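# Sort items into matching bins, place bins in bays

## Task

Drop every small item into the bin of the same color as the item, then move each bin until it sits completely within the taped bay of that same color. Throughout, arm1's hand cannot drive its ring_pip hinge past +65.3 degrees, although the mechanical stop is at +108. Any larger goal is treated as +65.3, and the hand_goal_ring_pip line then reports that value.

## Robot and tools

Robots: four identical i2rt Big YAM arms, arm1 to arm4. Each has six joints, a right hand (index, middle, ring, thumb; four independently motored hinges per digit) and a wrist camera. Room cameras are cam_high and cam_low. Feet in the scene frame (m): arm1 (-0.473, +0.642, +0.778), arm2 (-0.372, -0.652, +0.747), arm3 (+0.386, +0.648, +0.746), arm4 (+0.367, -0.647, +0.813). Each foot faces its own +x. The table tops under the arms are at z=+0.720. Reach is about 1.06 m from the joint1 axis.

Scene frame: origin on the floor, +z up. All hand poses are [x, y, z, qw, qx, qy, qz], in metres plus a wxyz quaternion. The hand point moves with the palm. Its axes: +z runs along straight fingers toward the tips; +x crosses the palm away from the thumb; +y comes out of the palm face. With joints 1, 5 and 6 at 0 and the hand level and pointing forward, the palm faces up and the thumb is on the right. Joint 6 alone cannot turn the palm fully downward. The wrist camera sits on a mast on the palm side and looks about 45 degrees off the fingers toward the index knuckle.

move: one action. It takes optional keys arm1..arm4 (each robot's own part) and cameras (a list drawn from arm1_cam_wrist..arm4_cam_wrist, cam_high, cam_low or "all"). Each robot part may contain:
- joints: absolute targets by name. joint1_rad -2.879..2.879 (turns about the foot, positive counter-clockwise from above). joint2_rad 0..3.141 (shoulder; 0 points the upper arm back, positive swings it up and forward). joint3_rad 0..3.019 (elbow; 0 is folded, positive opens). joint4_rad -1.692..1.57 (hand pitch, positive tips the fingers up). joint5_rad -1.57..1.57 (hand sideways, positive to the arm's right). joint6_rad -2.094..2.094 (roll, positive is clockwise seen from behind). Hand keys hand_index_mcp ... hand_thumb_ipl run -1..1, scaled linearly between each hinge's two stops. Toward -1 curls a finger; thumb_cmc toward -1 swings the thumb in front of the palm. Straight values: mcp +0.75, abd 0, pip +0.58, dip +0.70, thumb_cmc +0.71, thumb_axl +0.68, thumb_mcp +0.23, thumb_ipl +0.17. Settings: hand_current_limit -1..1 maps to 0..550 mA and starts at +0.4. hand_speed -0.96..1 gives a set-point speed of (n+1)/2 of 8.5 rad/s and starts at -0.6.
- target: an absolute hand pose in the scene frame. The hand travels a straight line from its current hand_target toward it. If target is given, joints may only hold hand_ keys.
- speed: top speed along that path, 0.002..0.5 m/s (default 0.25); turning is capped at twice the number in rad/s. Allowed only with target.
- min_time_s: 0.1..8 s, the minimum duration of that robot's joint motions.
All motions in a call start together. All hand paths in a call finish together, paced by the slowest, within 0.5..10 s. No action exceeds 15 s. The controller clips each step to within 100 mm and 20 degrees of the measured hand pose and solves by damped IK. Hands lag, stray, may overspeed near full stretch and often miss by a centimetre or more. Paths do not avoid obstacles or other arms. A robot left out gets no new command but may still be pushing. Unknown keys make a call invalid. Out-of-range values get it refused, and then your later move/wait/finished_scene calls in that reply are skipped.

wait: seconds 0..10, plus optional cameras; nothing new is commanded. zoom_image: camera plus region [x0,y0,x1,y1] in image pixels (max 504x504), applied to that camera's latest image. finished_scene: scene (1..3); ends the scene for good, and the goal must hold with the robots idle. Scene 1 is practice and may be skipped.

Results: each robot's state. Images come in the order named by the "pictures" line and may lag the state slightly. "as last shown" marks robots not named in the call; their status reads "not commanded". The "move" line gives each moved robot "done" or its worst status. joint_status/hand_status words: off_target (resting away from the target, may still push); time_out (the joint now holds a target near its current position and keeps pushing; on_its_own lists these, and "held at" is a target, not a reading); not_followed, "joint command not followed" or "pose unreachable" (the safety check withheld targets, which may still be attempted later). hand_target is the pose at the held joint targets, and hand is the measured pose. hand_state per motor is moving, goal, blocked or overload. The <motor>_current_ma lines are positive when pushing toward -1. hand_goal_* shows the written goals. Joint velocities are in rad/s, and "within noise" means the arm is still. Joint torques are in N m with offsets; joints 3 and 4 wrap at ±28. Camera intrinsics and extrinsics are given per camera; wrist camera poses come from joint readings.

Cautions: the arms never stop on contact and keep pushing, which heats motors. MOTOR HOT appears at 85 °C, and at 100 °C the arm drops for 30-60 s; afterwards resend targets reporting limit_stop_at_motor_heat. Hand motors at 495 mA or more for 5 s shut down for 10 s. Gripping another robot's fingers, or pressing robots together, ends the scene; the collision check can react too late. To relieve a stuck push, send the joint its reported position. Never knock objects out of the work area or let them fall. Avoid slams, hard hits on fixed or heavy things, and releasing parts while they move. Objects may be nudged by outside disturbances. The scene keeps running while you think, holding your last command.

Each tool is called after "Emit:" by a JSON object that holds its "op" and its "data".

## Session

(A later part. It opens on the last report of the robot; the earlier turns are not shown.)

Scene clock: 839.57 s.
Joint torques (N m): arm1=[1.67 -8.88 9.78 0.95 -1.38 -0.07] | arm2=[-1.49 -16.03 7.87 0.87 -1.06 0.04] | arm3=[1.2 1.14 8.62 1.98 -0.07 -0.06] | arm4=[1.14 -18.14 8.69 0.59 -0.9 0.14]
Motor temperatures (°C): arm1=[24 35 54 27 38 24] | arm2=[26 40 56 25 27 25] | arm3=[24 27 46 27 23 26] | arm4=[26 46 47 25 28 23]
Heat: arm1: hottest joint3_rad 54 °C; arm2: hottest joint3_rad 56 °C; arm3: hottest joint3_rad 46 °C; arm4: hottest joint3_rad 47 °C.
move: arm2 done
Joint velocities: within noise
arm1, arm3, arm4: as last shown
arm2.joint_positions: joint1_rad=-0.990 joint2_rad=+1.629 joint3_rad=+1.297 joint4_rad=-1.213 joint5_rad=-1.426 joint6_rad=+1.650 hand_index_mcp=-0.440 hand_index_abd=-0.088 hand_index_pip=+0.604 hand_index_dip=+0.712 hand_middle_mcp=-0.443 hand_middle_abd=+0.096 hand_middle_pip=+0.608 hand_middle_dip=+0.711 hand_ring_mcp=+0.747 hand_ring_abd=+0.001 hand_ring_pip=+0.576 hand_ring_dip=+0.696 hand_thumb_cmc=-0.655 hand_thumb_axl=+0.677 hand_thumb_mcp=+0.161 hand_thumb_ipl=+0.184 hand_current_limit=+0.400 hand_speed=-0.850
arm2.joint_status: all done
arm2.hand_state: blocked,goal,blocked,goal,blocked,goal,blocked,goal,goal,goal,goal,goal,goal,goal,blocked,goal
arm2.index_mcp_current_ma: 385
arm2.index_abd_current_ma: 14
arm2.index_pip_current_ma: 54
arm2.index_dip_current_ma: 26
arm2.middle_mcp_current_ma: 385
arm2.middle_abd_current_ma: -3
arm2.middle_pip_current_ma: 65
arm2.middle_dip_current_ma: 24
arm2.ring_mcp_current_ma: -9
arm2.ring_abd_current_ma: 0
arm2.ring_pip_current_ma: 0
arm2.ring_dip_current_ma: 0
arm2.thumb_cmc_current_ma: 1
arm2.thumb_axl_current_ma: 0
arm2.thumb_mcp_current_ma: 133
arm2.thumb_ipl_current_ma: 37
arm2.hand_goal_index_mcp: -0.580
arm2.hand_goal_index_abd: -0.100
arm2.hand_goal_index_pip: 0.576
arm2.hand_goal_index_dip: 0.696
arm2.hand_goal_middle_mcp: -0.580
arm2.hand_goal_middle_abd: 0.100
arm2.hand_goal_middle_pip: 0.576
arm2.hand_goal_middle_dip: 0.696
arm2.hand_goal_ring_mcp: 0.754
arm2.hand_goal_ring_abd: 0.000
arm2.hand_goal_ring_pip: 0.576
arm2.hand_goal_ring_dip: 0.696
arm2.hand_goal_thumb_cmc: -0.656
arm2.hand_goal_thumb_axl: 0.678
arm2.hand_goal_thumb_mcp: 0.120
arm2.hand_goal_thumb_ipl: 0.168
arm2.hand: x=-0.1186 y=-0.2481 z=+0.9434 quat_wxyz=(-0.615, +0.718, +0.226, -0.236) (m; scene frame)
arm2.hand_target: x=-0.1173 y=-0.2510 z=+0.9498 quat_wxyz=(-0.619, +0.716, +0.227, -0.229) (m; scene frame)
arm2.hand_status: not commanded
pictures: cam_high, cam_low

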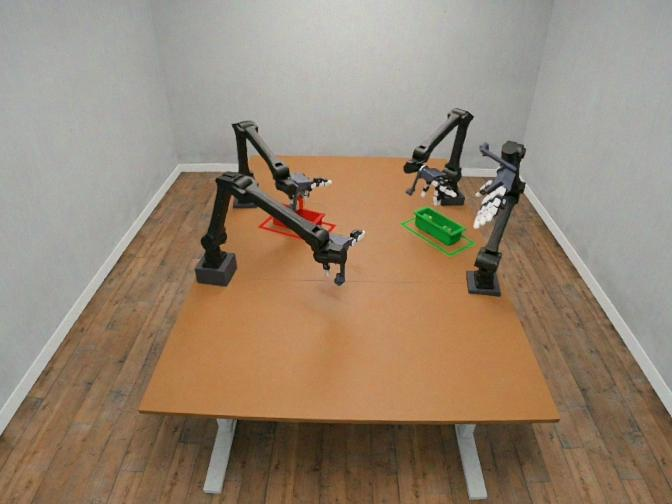

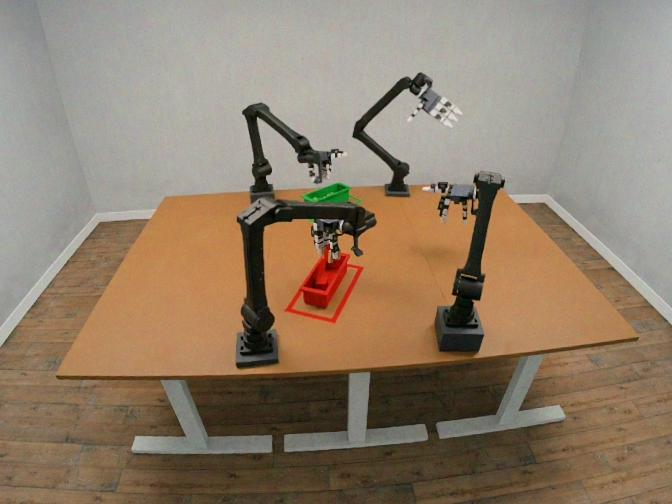

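Emit:
{"op": "move", "data": {"arm2": {"target": [-0.093, -0.241, 0.905, 0.6221, -0.7156, -0.2394, 0.2082], "speed": 0.08}, "arm4": {"joints": {"joint1_rad": -0.9}, "min_time_s": 4}, "cameras": ["cam_high", "cam_low"]}}

Emit:
{"op": "zoom_image", "data": {"camera": "cam_high", "region": [255, 170, 345, 250]}}

Emit:
{"op": "zoom_image", "data": {"camera": "cam_low", "region": [280, 210, 370, 310]}}

Scene clock: 849.07 s.
Joint torques (N m): arm1=[1.61 -8.94 9.8 0.95 -1.38 -0.07] | arm2=[-1.44 -12.75 8.03 1.05 -0.84 -0.1] | arm3=[1.2 1.14 8.64 1.98 -0.06 -0.05] | arm4=[0.97 -18.2 8.68 0.58 -0.9 0.14]
Motor temperatures (°C): arm1=[24 34 55 27 38 24] | arm2=[26 39 53 25 27 25] | arm3=[24 27 46 27 23 26] | arm4=[26 46 47 25 28 23]
Heat: arm1: hottest joint3_rad 55 °C; arm2: hottest joint3_rad 53 °C; arm3: hottest joint3_rad 46 °C; arm4: hottest joint3_rad 47 °C.
move: arm2 off_target; arm4 done
Joint velocities: within noise
arm1: as last shown
arm2.joint_positions: joint1_rad=-1.002 joint2_rad=+1.672 joint3_rad=+1.286 joint4_rad=-1.119 joint5_rad=-1.422 joint6_rad=+1.618 hand_index_mcp=-0.440 hand_index_abd=-0.088 hand_index_pip=+0.604 hand_index_dip=+0.712 hand_middle_mcp=-0.443 hand_middle_abd=+0.096 hand_middle_pip=+0.608 hand_middle_dip=+0.711 hand_ring_mcp=+0.747 hand_ring_abd=+0.001 hand_ring_pip=+0.576 hand_ring_dip=+0.696 hand_thumb_cmc=-0.655 hand_thumb_axl=+0.677 hand_thumb_mcp=+0.161 hand_thumb_ipl=+0.184 hand_current_limit=+0.400 hand_speed=-0.850
arm2.joint_status: not commanded
arm2.hand_state: blocked,goal,blocked,goal,blocked,goal,blocked,goal,goal,goal,goal,goal,goal,goal,blocked,goal
arm2.index_mcp_current_ma: 385
arm2.index_abd_current_ma: 14
arm2.index_pip_current_ma: 54
arm2.index_dip_current_ma: 26
arm2.middle_mcp_current_ma: 385
arm2.middle_abd_current_ma: -3
arm2.middle_pip_current_ma: 65
arm2.middle_dip_current_ma: 24
arm2.ring_mcp_current_ma: -9
arm2.ring_abd_current_ma: 0
arm2.ring_pip_current_ma: 0
arm2.ring_dip_current_ma: 0
arm2.thumb_cmc_current_ma: 1
arm2.thumb_axl_current_ma: 0
arm2.thumb_mcp_current_ma: 133
arm2.thumb_ipl_current_ma: 37
arm2.hand_goal_index_mcp: -0.580
arm2.hand_goal_index_abd: -0.100
arm2.hand_goal_index_pip: 0.576
arm2.hand_goal_index_dip: 0.696
arm2.hand_goal_middle_mcp: -0.580
arm2.hand_goal_middle_abd: 0.100
arm2.hand_goal_middle_pip: 0.576
arm2.hand_goal_middle_dip: 0.696
arm2.hand_goal_ring_mcp: 0.754
arm2.hand_goal_ring_abd: 0.000
arm2.hand_goal_ring_pip: 0.576
arm2.hand_goal_ring_dip: 0.696
arm2.hand_goal_thumb_cmc: -0.656
arm2.hand_goal_thumb_axl: 0.678
arm2.hand_goal_thumb_mcp: 0.120
arm2.hand_goal_thumb_ipl: 0.168
arm2.hand: x=-0.0989 y=-0.2401 z=+0.9177 quat_wxyz=(-0.623, +0.713, +0.245, -0.208) (m; scene frame)
arm2.hand_target: x=-0.0933 y=-0.2413 z=+0.9052 quat_wxyz=(-0.622, +0.716, +0.239, -0.208) (m; scene frame)
arm2.hand_status: off_target (0.014 m and 0.8 deg from the pose sent, 0.047 m and 3.7 deg at the start)
arm3.joint_positions: joint1_rad=+1.186 joint2_rad=+0.594 joint3_rad=+1.419 joint4_rad=-1.355 joint5_rad=+0.000 joint6_rad=+1.050 hand_index_mcp=+0.755 hand_index_abd=+0.001 hand_index_pip=+0.577 hand_index_dip=+0.696 hand_middle_mcp=+0.755 hand_middle_abd=+0.001 hand_middle_pip=+0.577 hand_middle_dip=+0.696 hand_ring_mcp=+0.755 hand_ring_abd=+0.000 hand_ring_pip=+0.577 hand_ring_dip=+0.696 hand_thumb_cmc=+0.715 hand_thumb_axl=+0.677 hand_thumb_mcp=+0.226 hand_thumb_ipl=+0.168 hand_current_limit=+0.400 hand_speed=-0.600
arm3.joint_status: not commanded
arm3.hand_state: goal,goal,goal,goal,goal,goal,goal,goal,goal,goal,goal,goal,goal,goal,goal,goal
arm3.index_mcp_current_ma: 2
arm3.index_abd_current_ma: 0
arm3.index_pip_current_ma: 1
arm3.index_dip_current_ma: 0
arm3.middle_mcp_current_ma: 2
arm3.middle_abd_current_ma: 0
arm3.middle_pip_current_ma: 1
arm3.middle_dip_current_ma: 0
arm3.ring_mcp_current_ma: 2
arm3.ring_abd_current_ma: 0
arm3.ring_pip_current_ma: 1
arm3.ring_dip_current_ma: 0
arm3.thumb_cmc_current_ma: 1
arm3.thumb_axl_current_ma: -1
arm3.thumb_mcp_current_ma: 0
arm3.thumb_ipl_current_ma: 0
arm3.hand_goal_index_mcp: 0.754
arm3.hand_goal_index_abd: 0.000
arm3.hand_goal_index_pip: 0.576
arm3.hand_goal_index_dip: 0.696
arm3.hand_goal_middle_mcp: 0.754
arm3.hand_goal_middle_abd: 0.000
arm3.hand_goal_middle_pip: 0.576
arm3.hand_goal_middle_dip: 0.696
arm3.hand_goal_ring_mcp: 0.754
arm3.hand_goal_ring_abd: 0.000
arm3.hand_goal_ring_pip: 0.576
arm3.hand_goal_ring_dip: 0.696
arm3.hand_goal_thumb_cmc: 0.714
arm3.hand_goal_thumb_axl: 0.678
arm3.hand_goal_thumb_mcp: 0.226
arm3.hand_goal_thumb_ipl: 0.168
arm3.hand: x=+0.5443 y=+0.4505 z=+1.3167 quat_wxyz=(+0.240, +0.870, -0.003, +0.431) (m; scene frame)
arm3.hand_target: x=+0.5441 y=+0.4541 z=+1.3291 quat_wxyz=(+0.243, +0.863, +0.003, +0.443) (m; scene frame)
arm3.hand_status: not commanded
arm4.joint_positions: joint1_rad=-0.897 joint2_rad=+1.948 joint3_rad=+1.569 joint4_rad=-0.995 joint5_rad=-1.435 joint6_rad=+1.658 hand_index_mcp=-0.307 hand_index_abd=-0.093 hand_index_pip=+0.577 hand_index_dip=+0.699 hand_middle_mcp=-0.303 hand_middle_abd=+0.092 hand_middle_pip=+0.579 hand_middle_dip=+0.699 hand_ring_mcp=+0.746 hand_ring_abd=+0.001 hand_ring_pip=+0.576 hand_ring_dip=+0.696 hand_thumb_cmc=-0.653 hand_thumb_axl=+0.677 hand_thumb_mcp=+0.224 hand_thumb_ipl=+0.170 hand_current_limit=+0.400 hand_speed=-0.600
arm4.joint_status: all done
arm4.hand_state: goal,goal,goal,goal,goal,goal,goal,goal,goal,goal,goal,goal,goal,goal,goal,goal
arm4.index_mcp_current_ma: -7
arm4.index_abd_current_ma: 5
arm4.index_pip_current_ma: 1
arm4.index_dip_current_ma: 1
arm4.middle_mcp_current_ma: -2
arm4.middle_abd_current_ma: -6
arm4.middle_pip_current_ma: 1
arm4.middle_dip_current_ma: 2
arm4.ring_mcp_current_ma: -8
arm4.ring_abd_current_ma: 0
arm4.ring_pip_current_ma: 0
arm4.ring_dip_current_ma: 0
arm4.thumb_cmc_current_ma: 2
arm4.thumb_axl_current_ma: 0
arm4.thumb_mcp_current_ma: -2
arm4.thumb_ipl_current_ma: 1
arm4.hand_goal_index_mcp: -0.300
arm4.hand_goal_index_abd: -0.100
arm4.hand_goal_index_pip: 0.576
arm4.hand_goal_index_dip: 0.696
arm4.hand_goal_middle_mcp: -0.300
arm4.hand_goal_middle_abd: 0.100
arm4.hand_goal_middle_pip: 0.576
arm4.hand_goal_middle_dip: 0.696
arm4.hand_goal_ring_mcp: 0.754
arm4.hand_goal_ring_abd: 0.000
arm4.hand_goal_ring_pip: 0.576
arm4.hand_goal_ring_dip: 0.696
arm4.hand_goal_thumb_cmc: -0.656
arm4.hand_goal_thumb_axl: 0.678
arm4.hand_goal_thumb_mcp: 0.226
arm4.hand_goal_thumb_ipl: 0.168
arm4.hand: x=+0.7897 y=-0.2131 z=+0.9497 quat_wxyz=(-0.649, +0.714, +0.228, -0.129) (m; scene frame)
arm4.hand_target: x=+0.7903 y=-0.2146 z=+0.9612 quat_wxyz=(-0.650, +0.713, +0.229, -0.125) (m; scene frame)
arm4.hand_status: not commanded
pictures: cam_high, cam_low

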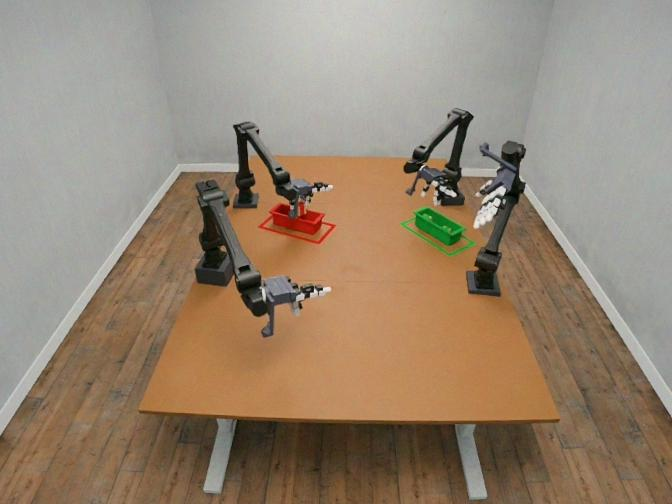

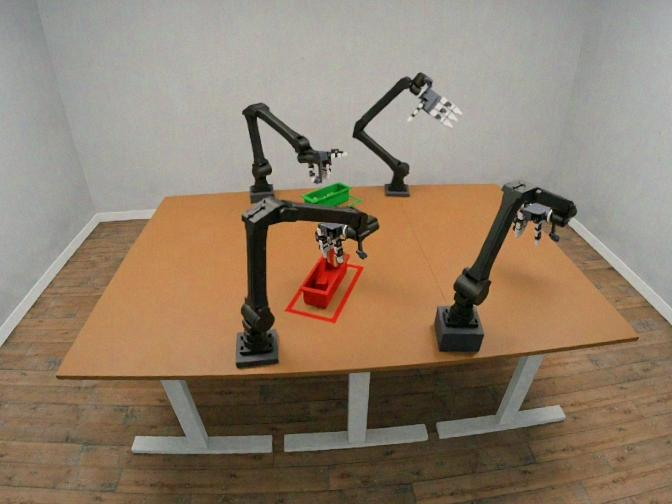

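Scaled by 5.600 from the camera's 672x504 image, which has a finer 960x720 frame.

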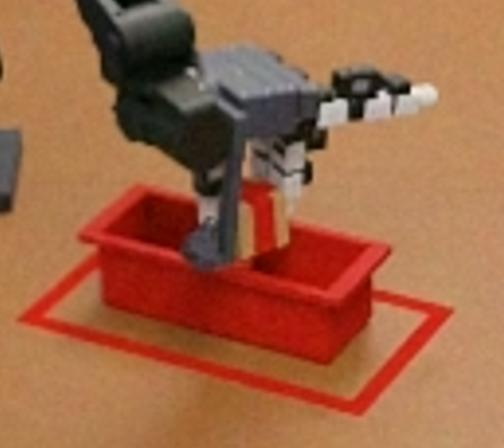

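Scaled by 5.040 from the camera's 672x504 image, which has a finer 960x720 frame.

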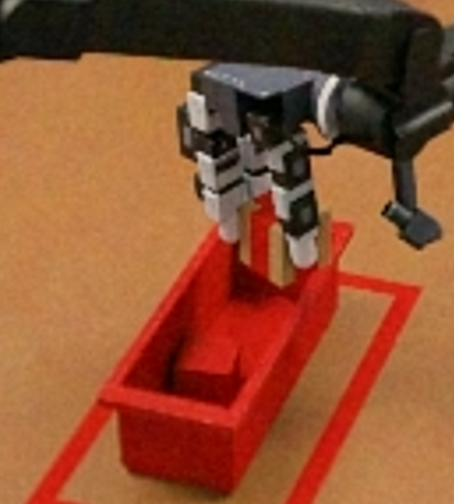

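Emit:
{"op": "move", "data": {"arm2": {"target": [-0.130, -0.226, 0.897, 0.6221, -0.7156, -0.2394, 0.2082], "speed": 0.08}, "cameras": ["cam_high", "cam_low"]}}

Emit:
{"op": "zoom_image", "data": {"camera": "cam_high", "region": [265, 180, 325, 240]}}

Emit:
{"op": "zoom_image", "data": {"camera": "cam_low", "region": [290, 235, 360, 305]}}

Scene clock: 870.87 s.
Joint torques (N m): arm1=[1.61 -8.88 9.77 0.94 -1.38 -0.06] | arm2=[-0.32 -15.62 7.65 1.69 -0.71 0.1] | arm3=[1.2 1.14 8.62 1.99 -0.07 -0.05] | arm4=[1.03 -18.2 8.66 0.58 -0.9 0.14]
Motor temperatures (°C): arm1=[24 34 56 27 38 24] | arm2=[26 37 49 25 27 25] | arm3=[24 27 46 27 23 26] | arm4=[26 47 47 25 28 23]
Heat: arm1: hottest joint3_rad 56 °C; arm2: hottest joint3_rad 49 °C; arm3: hottest joint3_rad 46 °C; arm4: hottest joint2_rad 47 °C.
move: arm2 done
Joint velocities: within noise
arm1, arm3, arm4: as last shown
arm2.joint_positions: joint1_rad=-0.943 joint2_rad=+1.619 joint3_rad=+1.116 joint4_rad=-0.617 joint5_rad=-1.403 joint6_rad=+2.038 hand_index_mcp=-0.445 hand_index_abd=-0.089 hand_index_pip=+0.604 hand_index_dip=+0.712 hand_middle_mcp=-0.445 hand_middle_abd=+0.095 hand_middle_pip=+0.608 hand_middle_dip=+0.711 hand_ring_mcp=+0.747 hand_ring_abd=+0.001 hand_ring_pip=+0.576 hand_ring_dip=+0.696 hand_thumb_cmc=-0.654 hand_thumb_axl=+0.677 hand_thumb_mcp=+0.162 hand_thumb_ipl=+0.184 hand_current_limit=+0.400 hand_speed=-0.850
arm2.joint_status: not commanded
arm2.hand_state: blocked,goal,blocked,goal,blocked,goal,blocked,goal,goal,goal,goal,goal,goal,goal,blocked,goal
arm2.index_mcp_current_ma: 385
arm2.index_abd_current_ma: 12
arm2.index_pip_current_ma: 54
arm2.index_dip_current_ma: 26
arm2.middle_mcp_current_ma: 385
arm2.middle_abd_current_ma: -5
arm2.middle_pip_current_ma: 65
arm2.middle_dip_current_ma: 24
arm2.ring_mcp_current_ma: -9
arm2.ring_abd_current_ma: 0
arm2.ring_pip_current_ma: 0
arm2.ring_dip_current_ma: 0
arm2.thumb_cmc_current_ma: 1
arm2.thumb_axl_current_ma: 0
arm2.thumb_mcp_current_ma: 137
arm2.thumb_ipl_current_ma: 39
arm2.hand_goal_index_mcp: -0.580
arm2.hand_goal_index_abd: -0.100
arm2.hand_goal_index_pip: 0.576
arm2.hand_goal_index_dip: 0.696
arm2.hand_goal_middle_mcp: -0.580
arm2.hand_goal_middle_abd: 0.100
arm2.hand_goal_middle_pip: 0.576
arm2.hand_goal_middle_dip: 0.696
arm2.hand_goal_ring_mcp: 0.754
arm2.hand_goal_ring_abd: 0.000
arm2.hand_goal_ring_pip: 0.576
arm2.hand_goal_ring_dip: 0.696
arm2.hand_goal_thumb_cmc: -0.656
arm2.hand_goal_thumb_axl: 0.678
arm2.hand_goal_thumb_mcp: 0.120
arm2.hand_goal_thumb_ipl: 0.168
arm2.hand: x=-0.1277 y=-0.2266 z=+0.8899 quat_wxyz=(-0.620, +0.718, +0.233, -0.215) (m; scene frame)
arm2.hand_target: x=-0.1301 y=-0.2260 z=+0.8969 quat_wxyz=(-0.622, +0.716, +0.240, -0.209) (m; scene frame)
arm2.hand_status: done (0.007 m and 1.2 deg from the pose sent, 0.040 m and 0.8 deg at the start)
pictures: cam_high, cam_low

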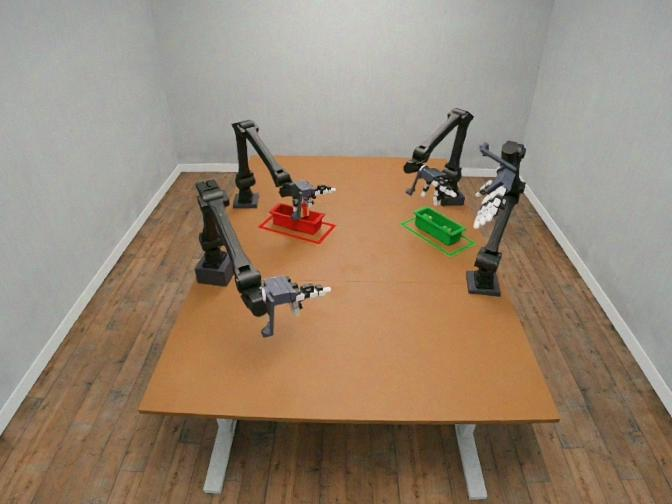

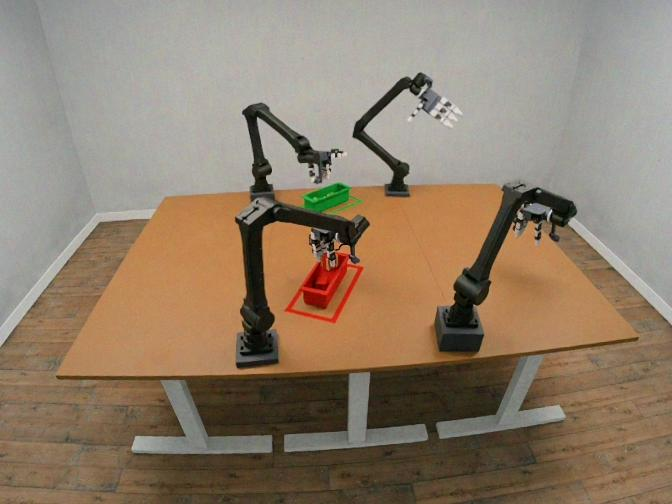

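Scaled by 8.400 from the camera's 672x504 image, which has a finer 960x720 frame.

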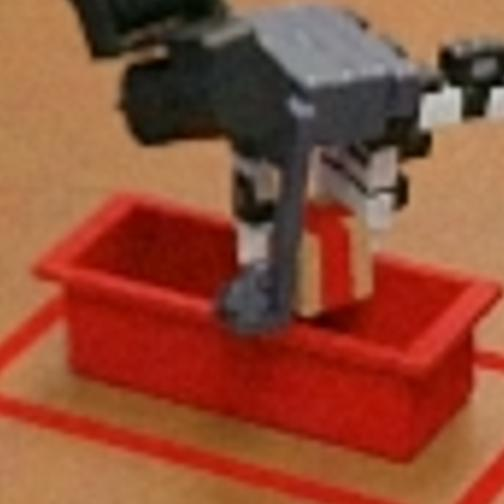

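Scaled by 7.200 from the camera's 672x504 image, which has a finer 960x720 frame.

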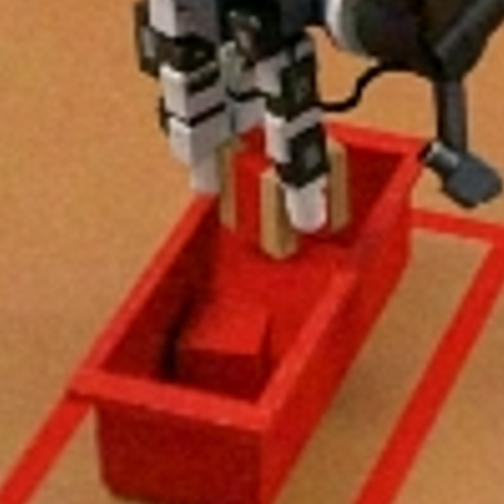

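Emit:
{"op": "move", "data": {"arm2": {"joints": {"hand_speed": -0.7, "hand_index_mcp": -0.32, "hand_middle_mcp": -0.32, "hand_thumb_mcp": 0.226}}, "cameras": ["cam_high", "cam_low"]}}

Emit:
{"op": "zoom_image", "data": {"camera": "cam_low", "region": [290, 235, 360, 305]}}

Scene clock: 878.77 s.
Joint torques (N m): arm1=[1.61 -8.88 9.77 0.94 -1.38 -0.06] | arm2=[-0.62 -14.62 7.73 1.62 -0.74 0.04] | arm3=[1.26 1.2 8.61 1.98 -0.06 -0.05] | arm4=[1.03 -18.2 8.66 0.59 -0.9 0.14]
Motor temperatures (°C): arm1=[24 34 56 27 38 24] | arm2=[25 36 48 25 27 25] | arm3=[24 27 46 27 23 26] | arm4=[26 47 47 25 28 23]
Heat: arm1: hottest joint3_rad 56 °C; arm2: hottest joint3_rad 48 °C; arm3: hottest joint3_rad 46 °C; arm4: hottest joint2_rad 47 °C.
move: arm2 done
Joint velocities: within noise
arm1, arm3, arm4: as last shown
arm2.joint_positions: joint1_rad=-0.943 joint2_rad=+1.613 joint3_rad=+1.116 joint4_rad=-0.616 joint5_rad=-1.403 joint6_rad=+2.040 hand_index_mcp=-0.324 hand_index_abd=-0.090 hand_index_pip=+0.579 hand_index_dip=+0.699 hand_middle_mcp=-0.327 hand_middle_abd=+0.095 hand_middle_pip=+0.578 hand_middle_dip=+0.699 hand_ring_mcp=+0.747 hand_ring_abd=+0.001 hand_ring_pip=+0.576 hand_ring_dip=+0.696 hand_thumb_cmc=-0.655 hand_thumb_axl=+0.677 hand_thumb_mcp=+0.223 hand_thumb_ipl=+0.170 hand_current_limit=+0.400 hand_speed=-0.700
arm2.joint_status: all done
arm2.hand_state: goal,goal,goal,goal,goal,goal,goal,goal,goal,goal,goal,goal,goal,goal,goal,goal
arm2.index_mcp_current_ma: -4
arm2.index_abd_current_ma: 11
arm2.index_pip_current_ma: 2
arm2.index_dip_current_ma: 3
arm2.middle_mcp_current_ma: -10
arm2.middle_abd_current_ma: -5
arm2.middle_pip_current_ma: 2
arm2.middle_dip_current_ma: 2
arm2.ring_mcp_current_ma: -9
arm2.ring_abd_current_ma: 0
arm2.ring_pip_current_ma: 0
arm2.ring_dip_current_ma: 0
arm2.thumb_cmc_current_ma: 1
arm2.thumb_axl_current_ma: 0
arm2.thumb_mcp_current_ma: -3
arm2.thumb_ipl_current_ma: 2
arm2.hand_goal_index_mcp: -0.320
arm2.hand_goal_index_abd: -0.100
arm2.hand_goal_index_pip: 0.576
arm2.hand_goal_index_dip: 0.696
arm2.hand_goal_middle_mcp: -0.320
arm2.hand_goal_middle_abd: 0.100
arm2.hand_goal_middle_pip: 0.576
arm2.hand_goal_middle_dip: 0.696
arm2.hand_goal_ring_mcp: 0.754
arm2.hand_goal_ring_abd: 0.000
arm2.hand_goal_ring_pip: 0.576
arm2.hand_goal_ring_dip: 0.696
arm2.hand_goal_thumb_cmc: -0.656
arm2.hand_goal_thumb_axl: 0.678
arm2.hand_goal_thumb_mcp: 0.226
arm2.hand_goal_thumb_ipl: 0.168
arm2.hand: x=-0.1278 y=-0.2267 z=+0.8927 quat_wxyz=(-0.621, +0.717, +0.234, -0.214) (m; scene frame)
arm2.hand_target: x=-0.1301 y=-0.2260 z=+0.8969 quat_wxyz=(-0.622, +0.716, +0.240, -0.209) (m; scene frame)
arm2.hand_status: not commanded
pictures: cam_high, cam_low

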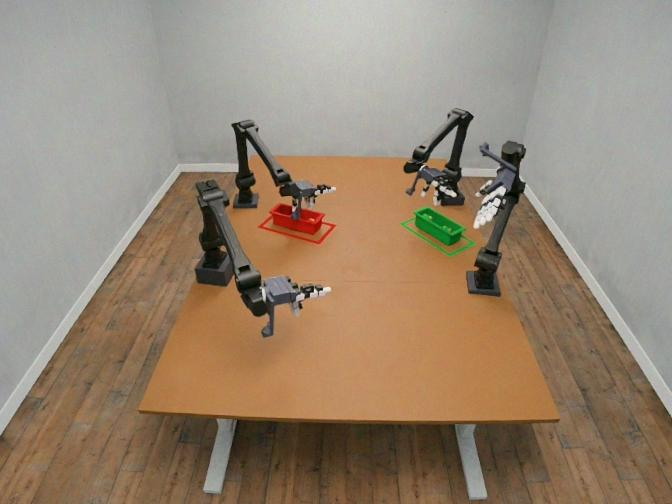

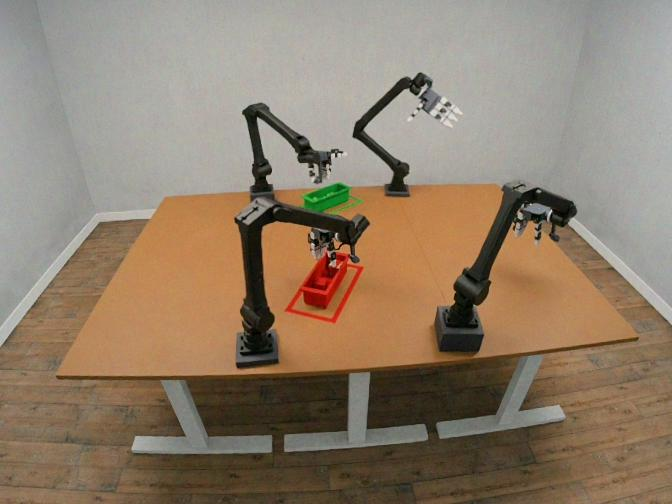

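Scaled by 7.200 from the camera's 672x504 image, which has a finer 960x720 frame.

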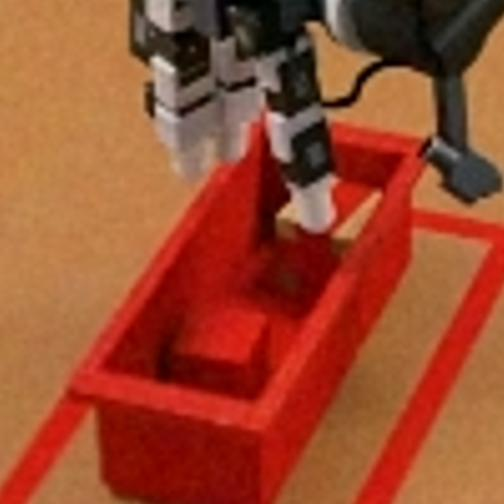

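Item is in. Raise arm2, and check everything.

Emit:
{"op": "move", "data": {"arm2": {"joints": {"joint2_rad": 1.25}, "min_time_s": 3}, "cameras": ["cam_high", "cam_low"]}}

Emit:
{"op": "zoom_image", "data": {"camera": "cam_low", "region": [280, 235, 380, 335]}}

Emit:
{"op": "zoom_image", "data": {"camera": "cam_high", "region": [250, 190, 345, 250]}}

Emit:
{"op": "zoom_image", "data": {"camera": "cam_high", "region": [395, 195, 480, 260]}}

Emit:
{"op": "zoom_image", "data": {"camera": "cam_low", "region": [285, 170, 370, 230]}}

Scene clock: 886.77 s.
Joint torques (N m): arm1=[1.61 -8.82 9.78 0.95 -1.38 -0.07] | arm2=[-0.56 -10.93 9.21 2.25 -0.51 -0.03] | arm3=[1.26 1.14 8.64 1.98 -0.07 -0.05] | arm4=[1.03 -18.2 8.66 0.59 -0.9 0.14]
Motor temperatures (°C): arm1=[24 34 56 27 38 24] | arm2=[25 36 47 25 27 25] | arm3=[24 27 46 27 23 26] | arm4=[26 47 47 25 28 23]
Heat: arm1: hottest joint3_rad 56 °C; arm2: hottest joint3_rad 47 °C; arm3: hottest joint3_rad 46 °C; arm4: hottest joint2_rad 47 °C.
move: arm2 done
Joint velocities: within noise
arm1, arm3, arm4: as last shown
arm2.joint_positions: joint1_rad=-0.943 joint2_rad=+1.260 joint3_rad=+1.116 joint4_rad=-0.616 joint5_rad=-1.403 joint6_rad=+2.041 hand_index_mcp=-0.324 hand_index_abd=-0.090 hand_index_pip=+0.579 hand_index_dip=+0.699 hand_middle_mcp=-0.327 hand_middle_abd=+0.095 hand_middle_pip=+0.578 hand_middle_dip=+0.699 hand_ring_mcp=+0.747 hand_ring_abd=+0.001 hand_ring_pip=+0.576 hand_ring_dip=+0.696 hand_thumb_cmc=-0.655 hand_thumb_axl=+0.677 hand_thumb_mcp=+0.223 hand_thumb_ipl=+0.170 hand_current_limit=+0.400 hand_speed=-0.700
arm2.joint_status: all done
arm2.hand_state: goal,goal,goal,goal,goal,goal,goal,goal,goal,goal,goal,goal,goal,goal,goal,goal
arm2.index_mcp_current_ma: -4
arm2.index_abd_current_ma: 11
arm2.index_pip_current_ma: 2
arm2.index_dip_current_ma: 3
arm2.middle_mcp_current_ma: -10
arm2.middle_abd_current_ma: -5
arm2.middle_pip_current_ma: 2
arm2.middle_dip_current_ma: 2
arm2.ring_mcp_current_ma: -9
arm2.ring_abd_current_ma: 0
arm2.ring_pip_current_ma: 0
arm2.ring_dip_current_ma: 0
arm2.thumb_cmc_current_ma: 1
arm2.thumb_axl_current_ma: 0
arm2.thumb_mcp_current_ma: -3
arm2.thumb_ipl_current_ma: 2
arm2.hand_goal_index_mcp: -0.320
arm2.hand_goal_index_abd: -0.100
arm2.hand_goal_index_pip: 0.576
arm2.hand_goal_index_dip: 0.696
arm2.hand_goal_middle_mcp: -0.320
arm2.hand_goal_middle_abd: 0.100
arm2.hand_goal_middle_pip: 0.576
arm2.hand_goal_middle_dip: 0.696
arm2.hand_goal_ring_mcp: 0.754
arm2.hand_goal_ring_abd: 0.000
arm2.hand_goal_ring_pip: 0.576
arm2.hand_goal_ring_dip: 0.696
arm2.hand_goal_thumb_cmc: -0.656
arm2.hand_goal_thumb_axl: 0.678
arm2.hand_goal_thumb_mcp: 0.226
arm2.hand_goal_thumb_ipl: 0.168
arm2.hand: x=-0.1504 y=-0.2490 z=+1.0443 quat_wxyz=(-0.664, +0.663, +0.336, -0.087) (m; scene frame)
arm2.hand_target: x=-0.1531 y=-0.2489 z=+1.0463 quat_wxyz=(-0.664, +0.661, +0.339, -0.084) (m; scene frame)
arm2.hand_status: not commanded
pictures: cam_high, cam_low

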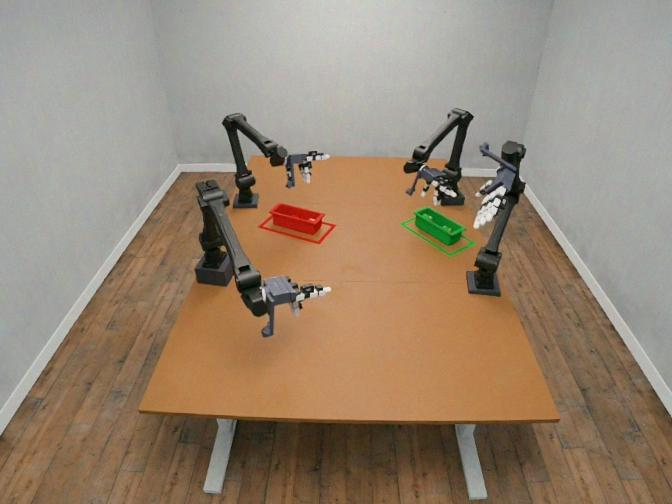

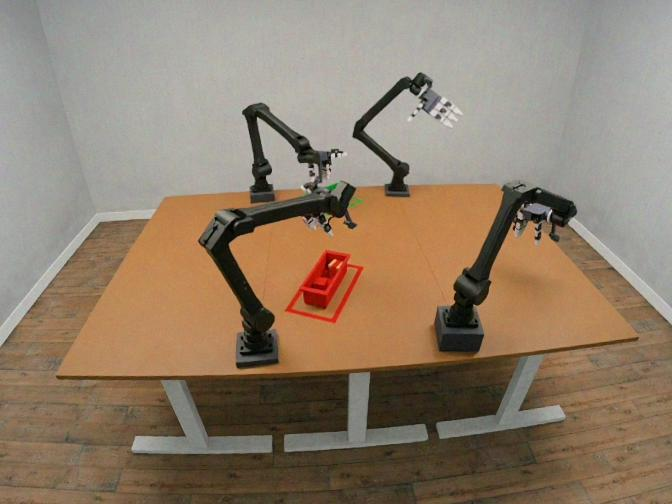

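Scaled by 5.040 from the camera's 672x504 image, which has a finer 960x720 frame.

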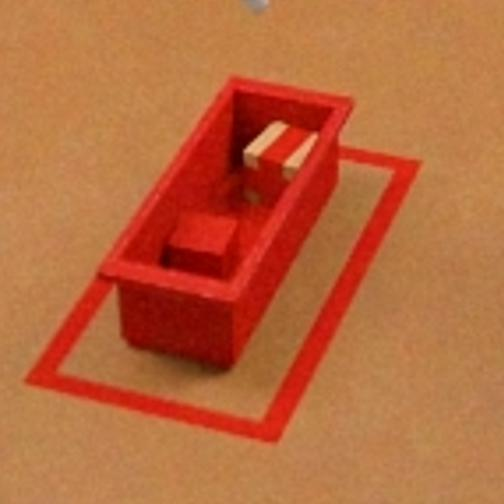

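Scaled by 5.305 from the camera's 672x504 image, which has a finer 960x720 frame.

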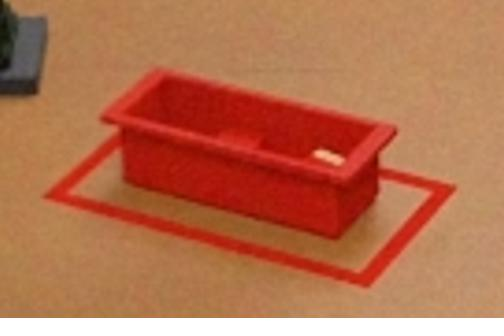

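Scaled by 5.929 from the camera's 672x504 image, which has a finer 960x720 frame.

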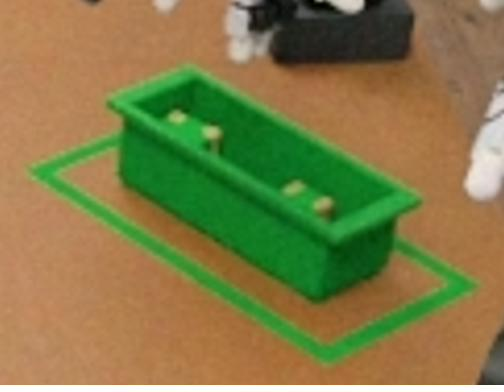

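Scaled by 5.929 from the camera's 672x504 image, which has a finer 960x720 frame.

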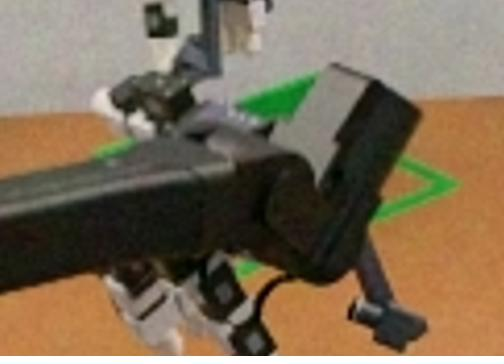

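Emit:
{"op": "finished_scene", "data": {"scene": 2}}

The scene is finished: the task was done.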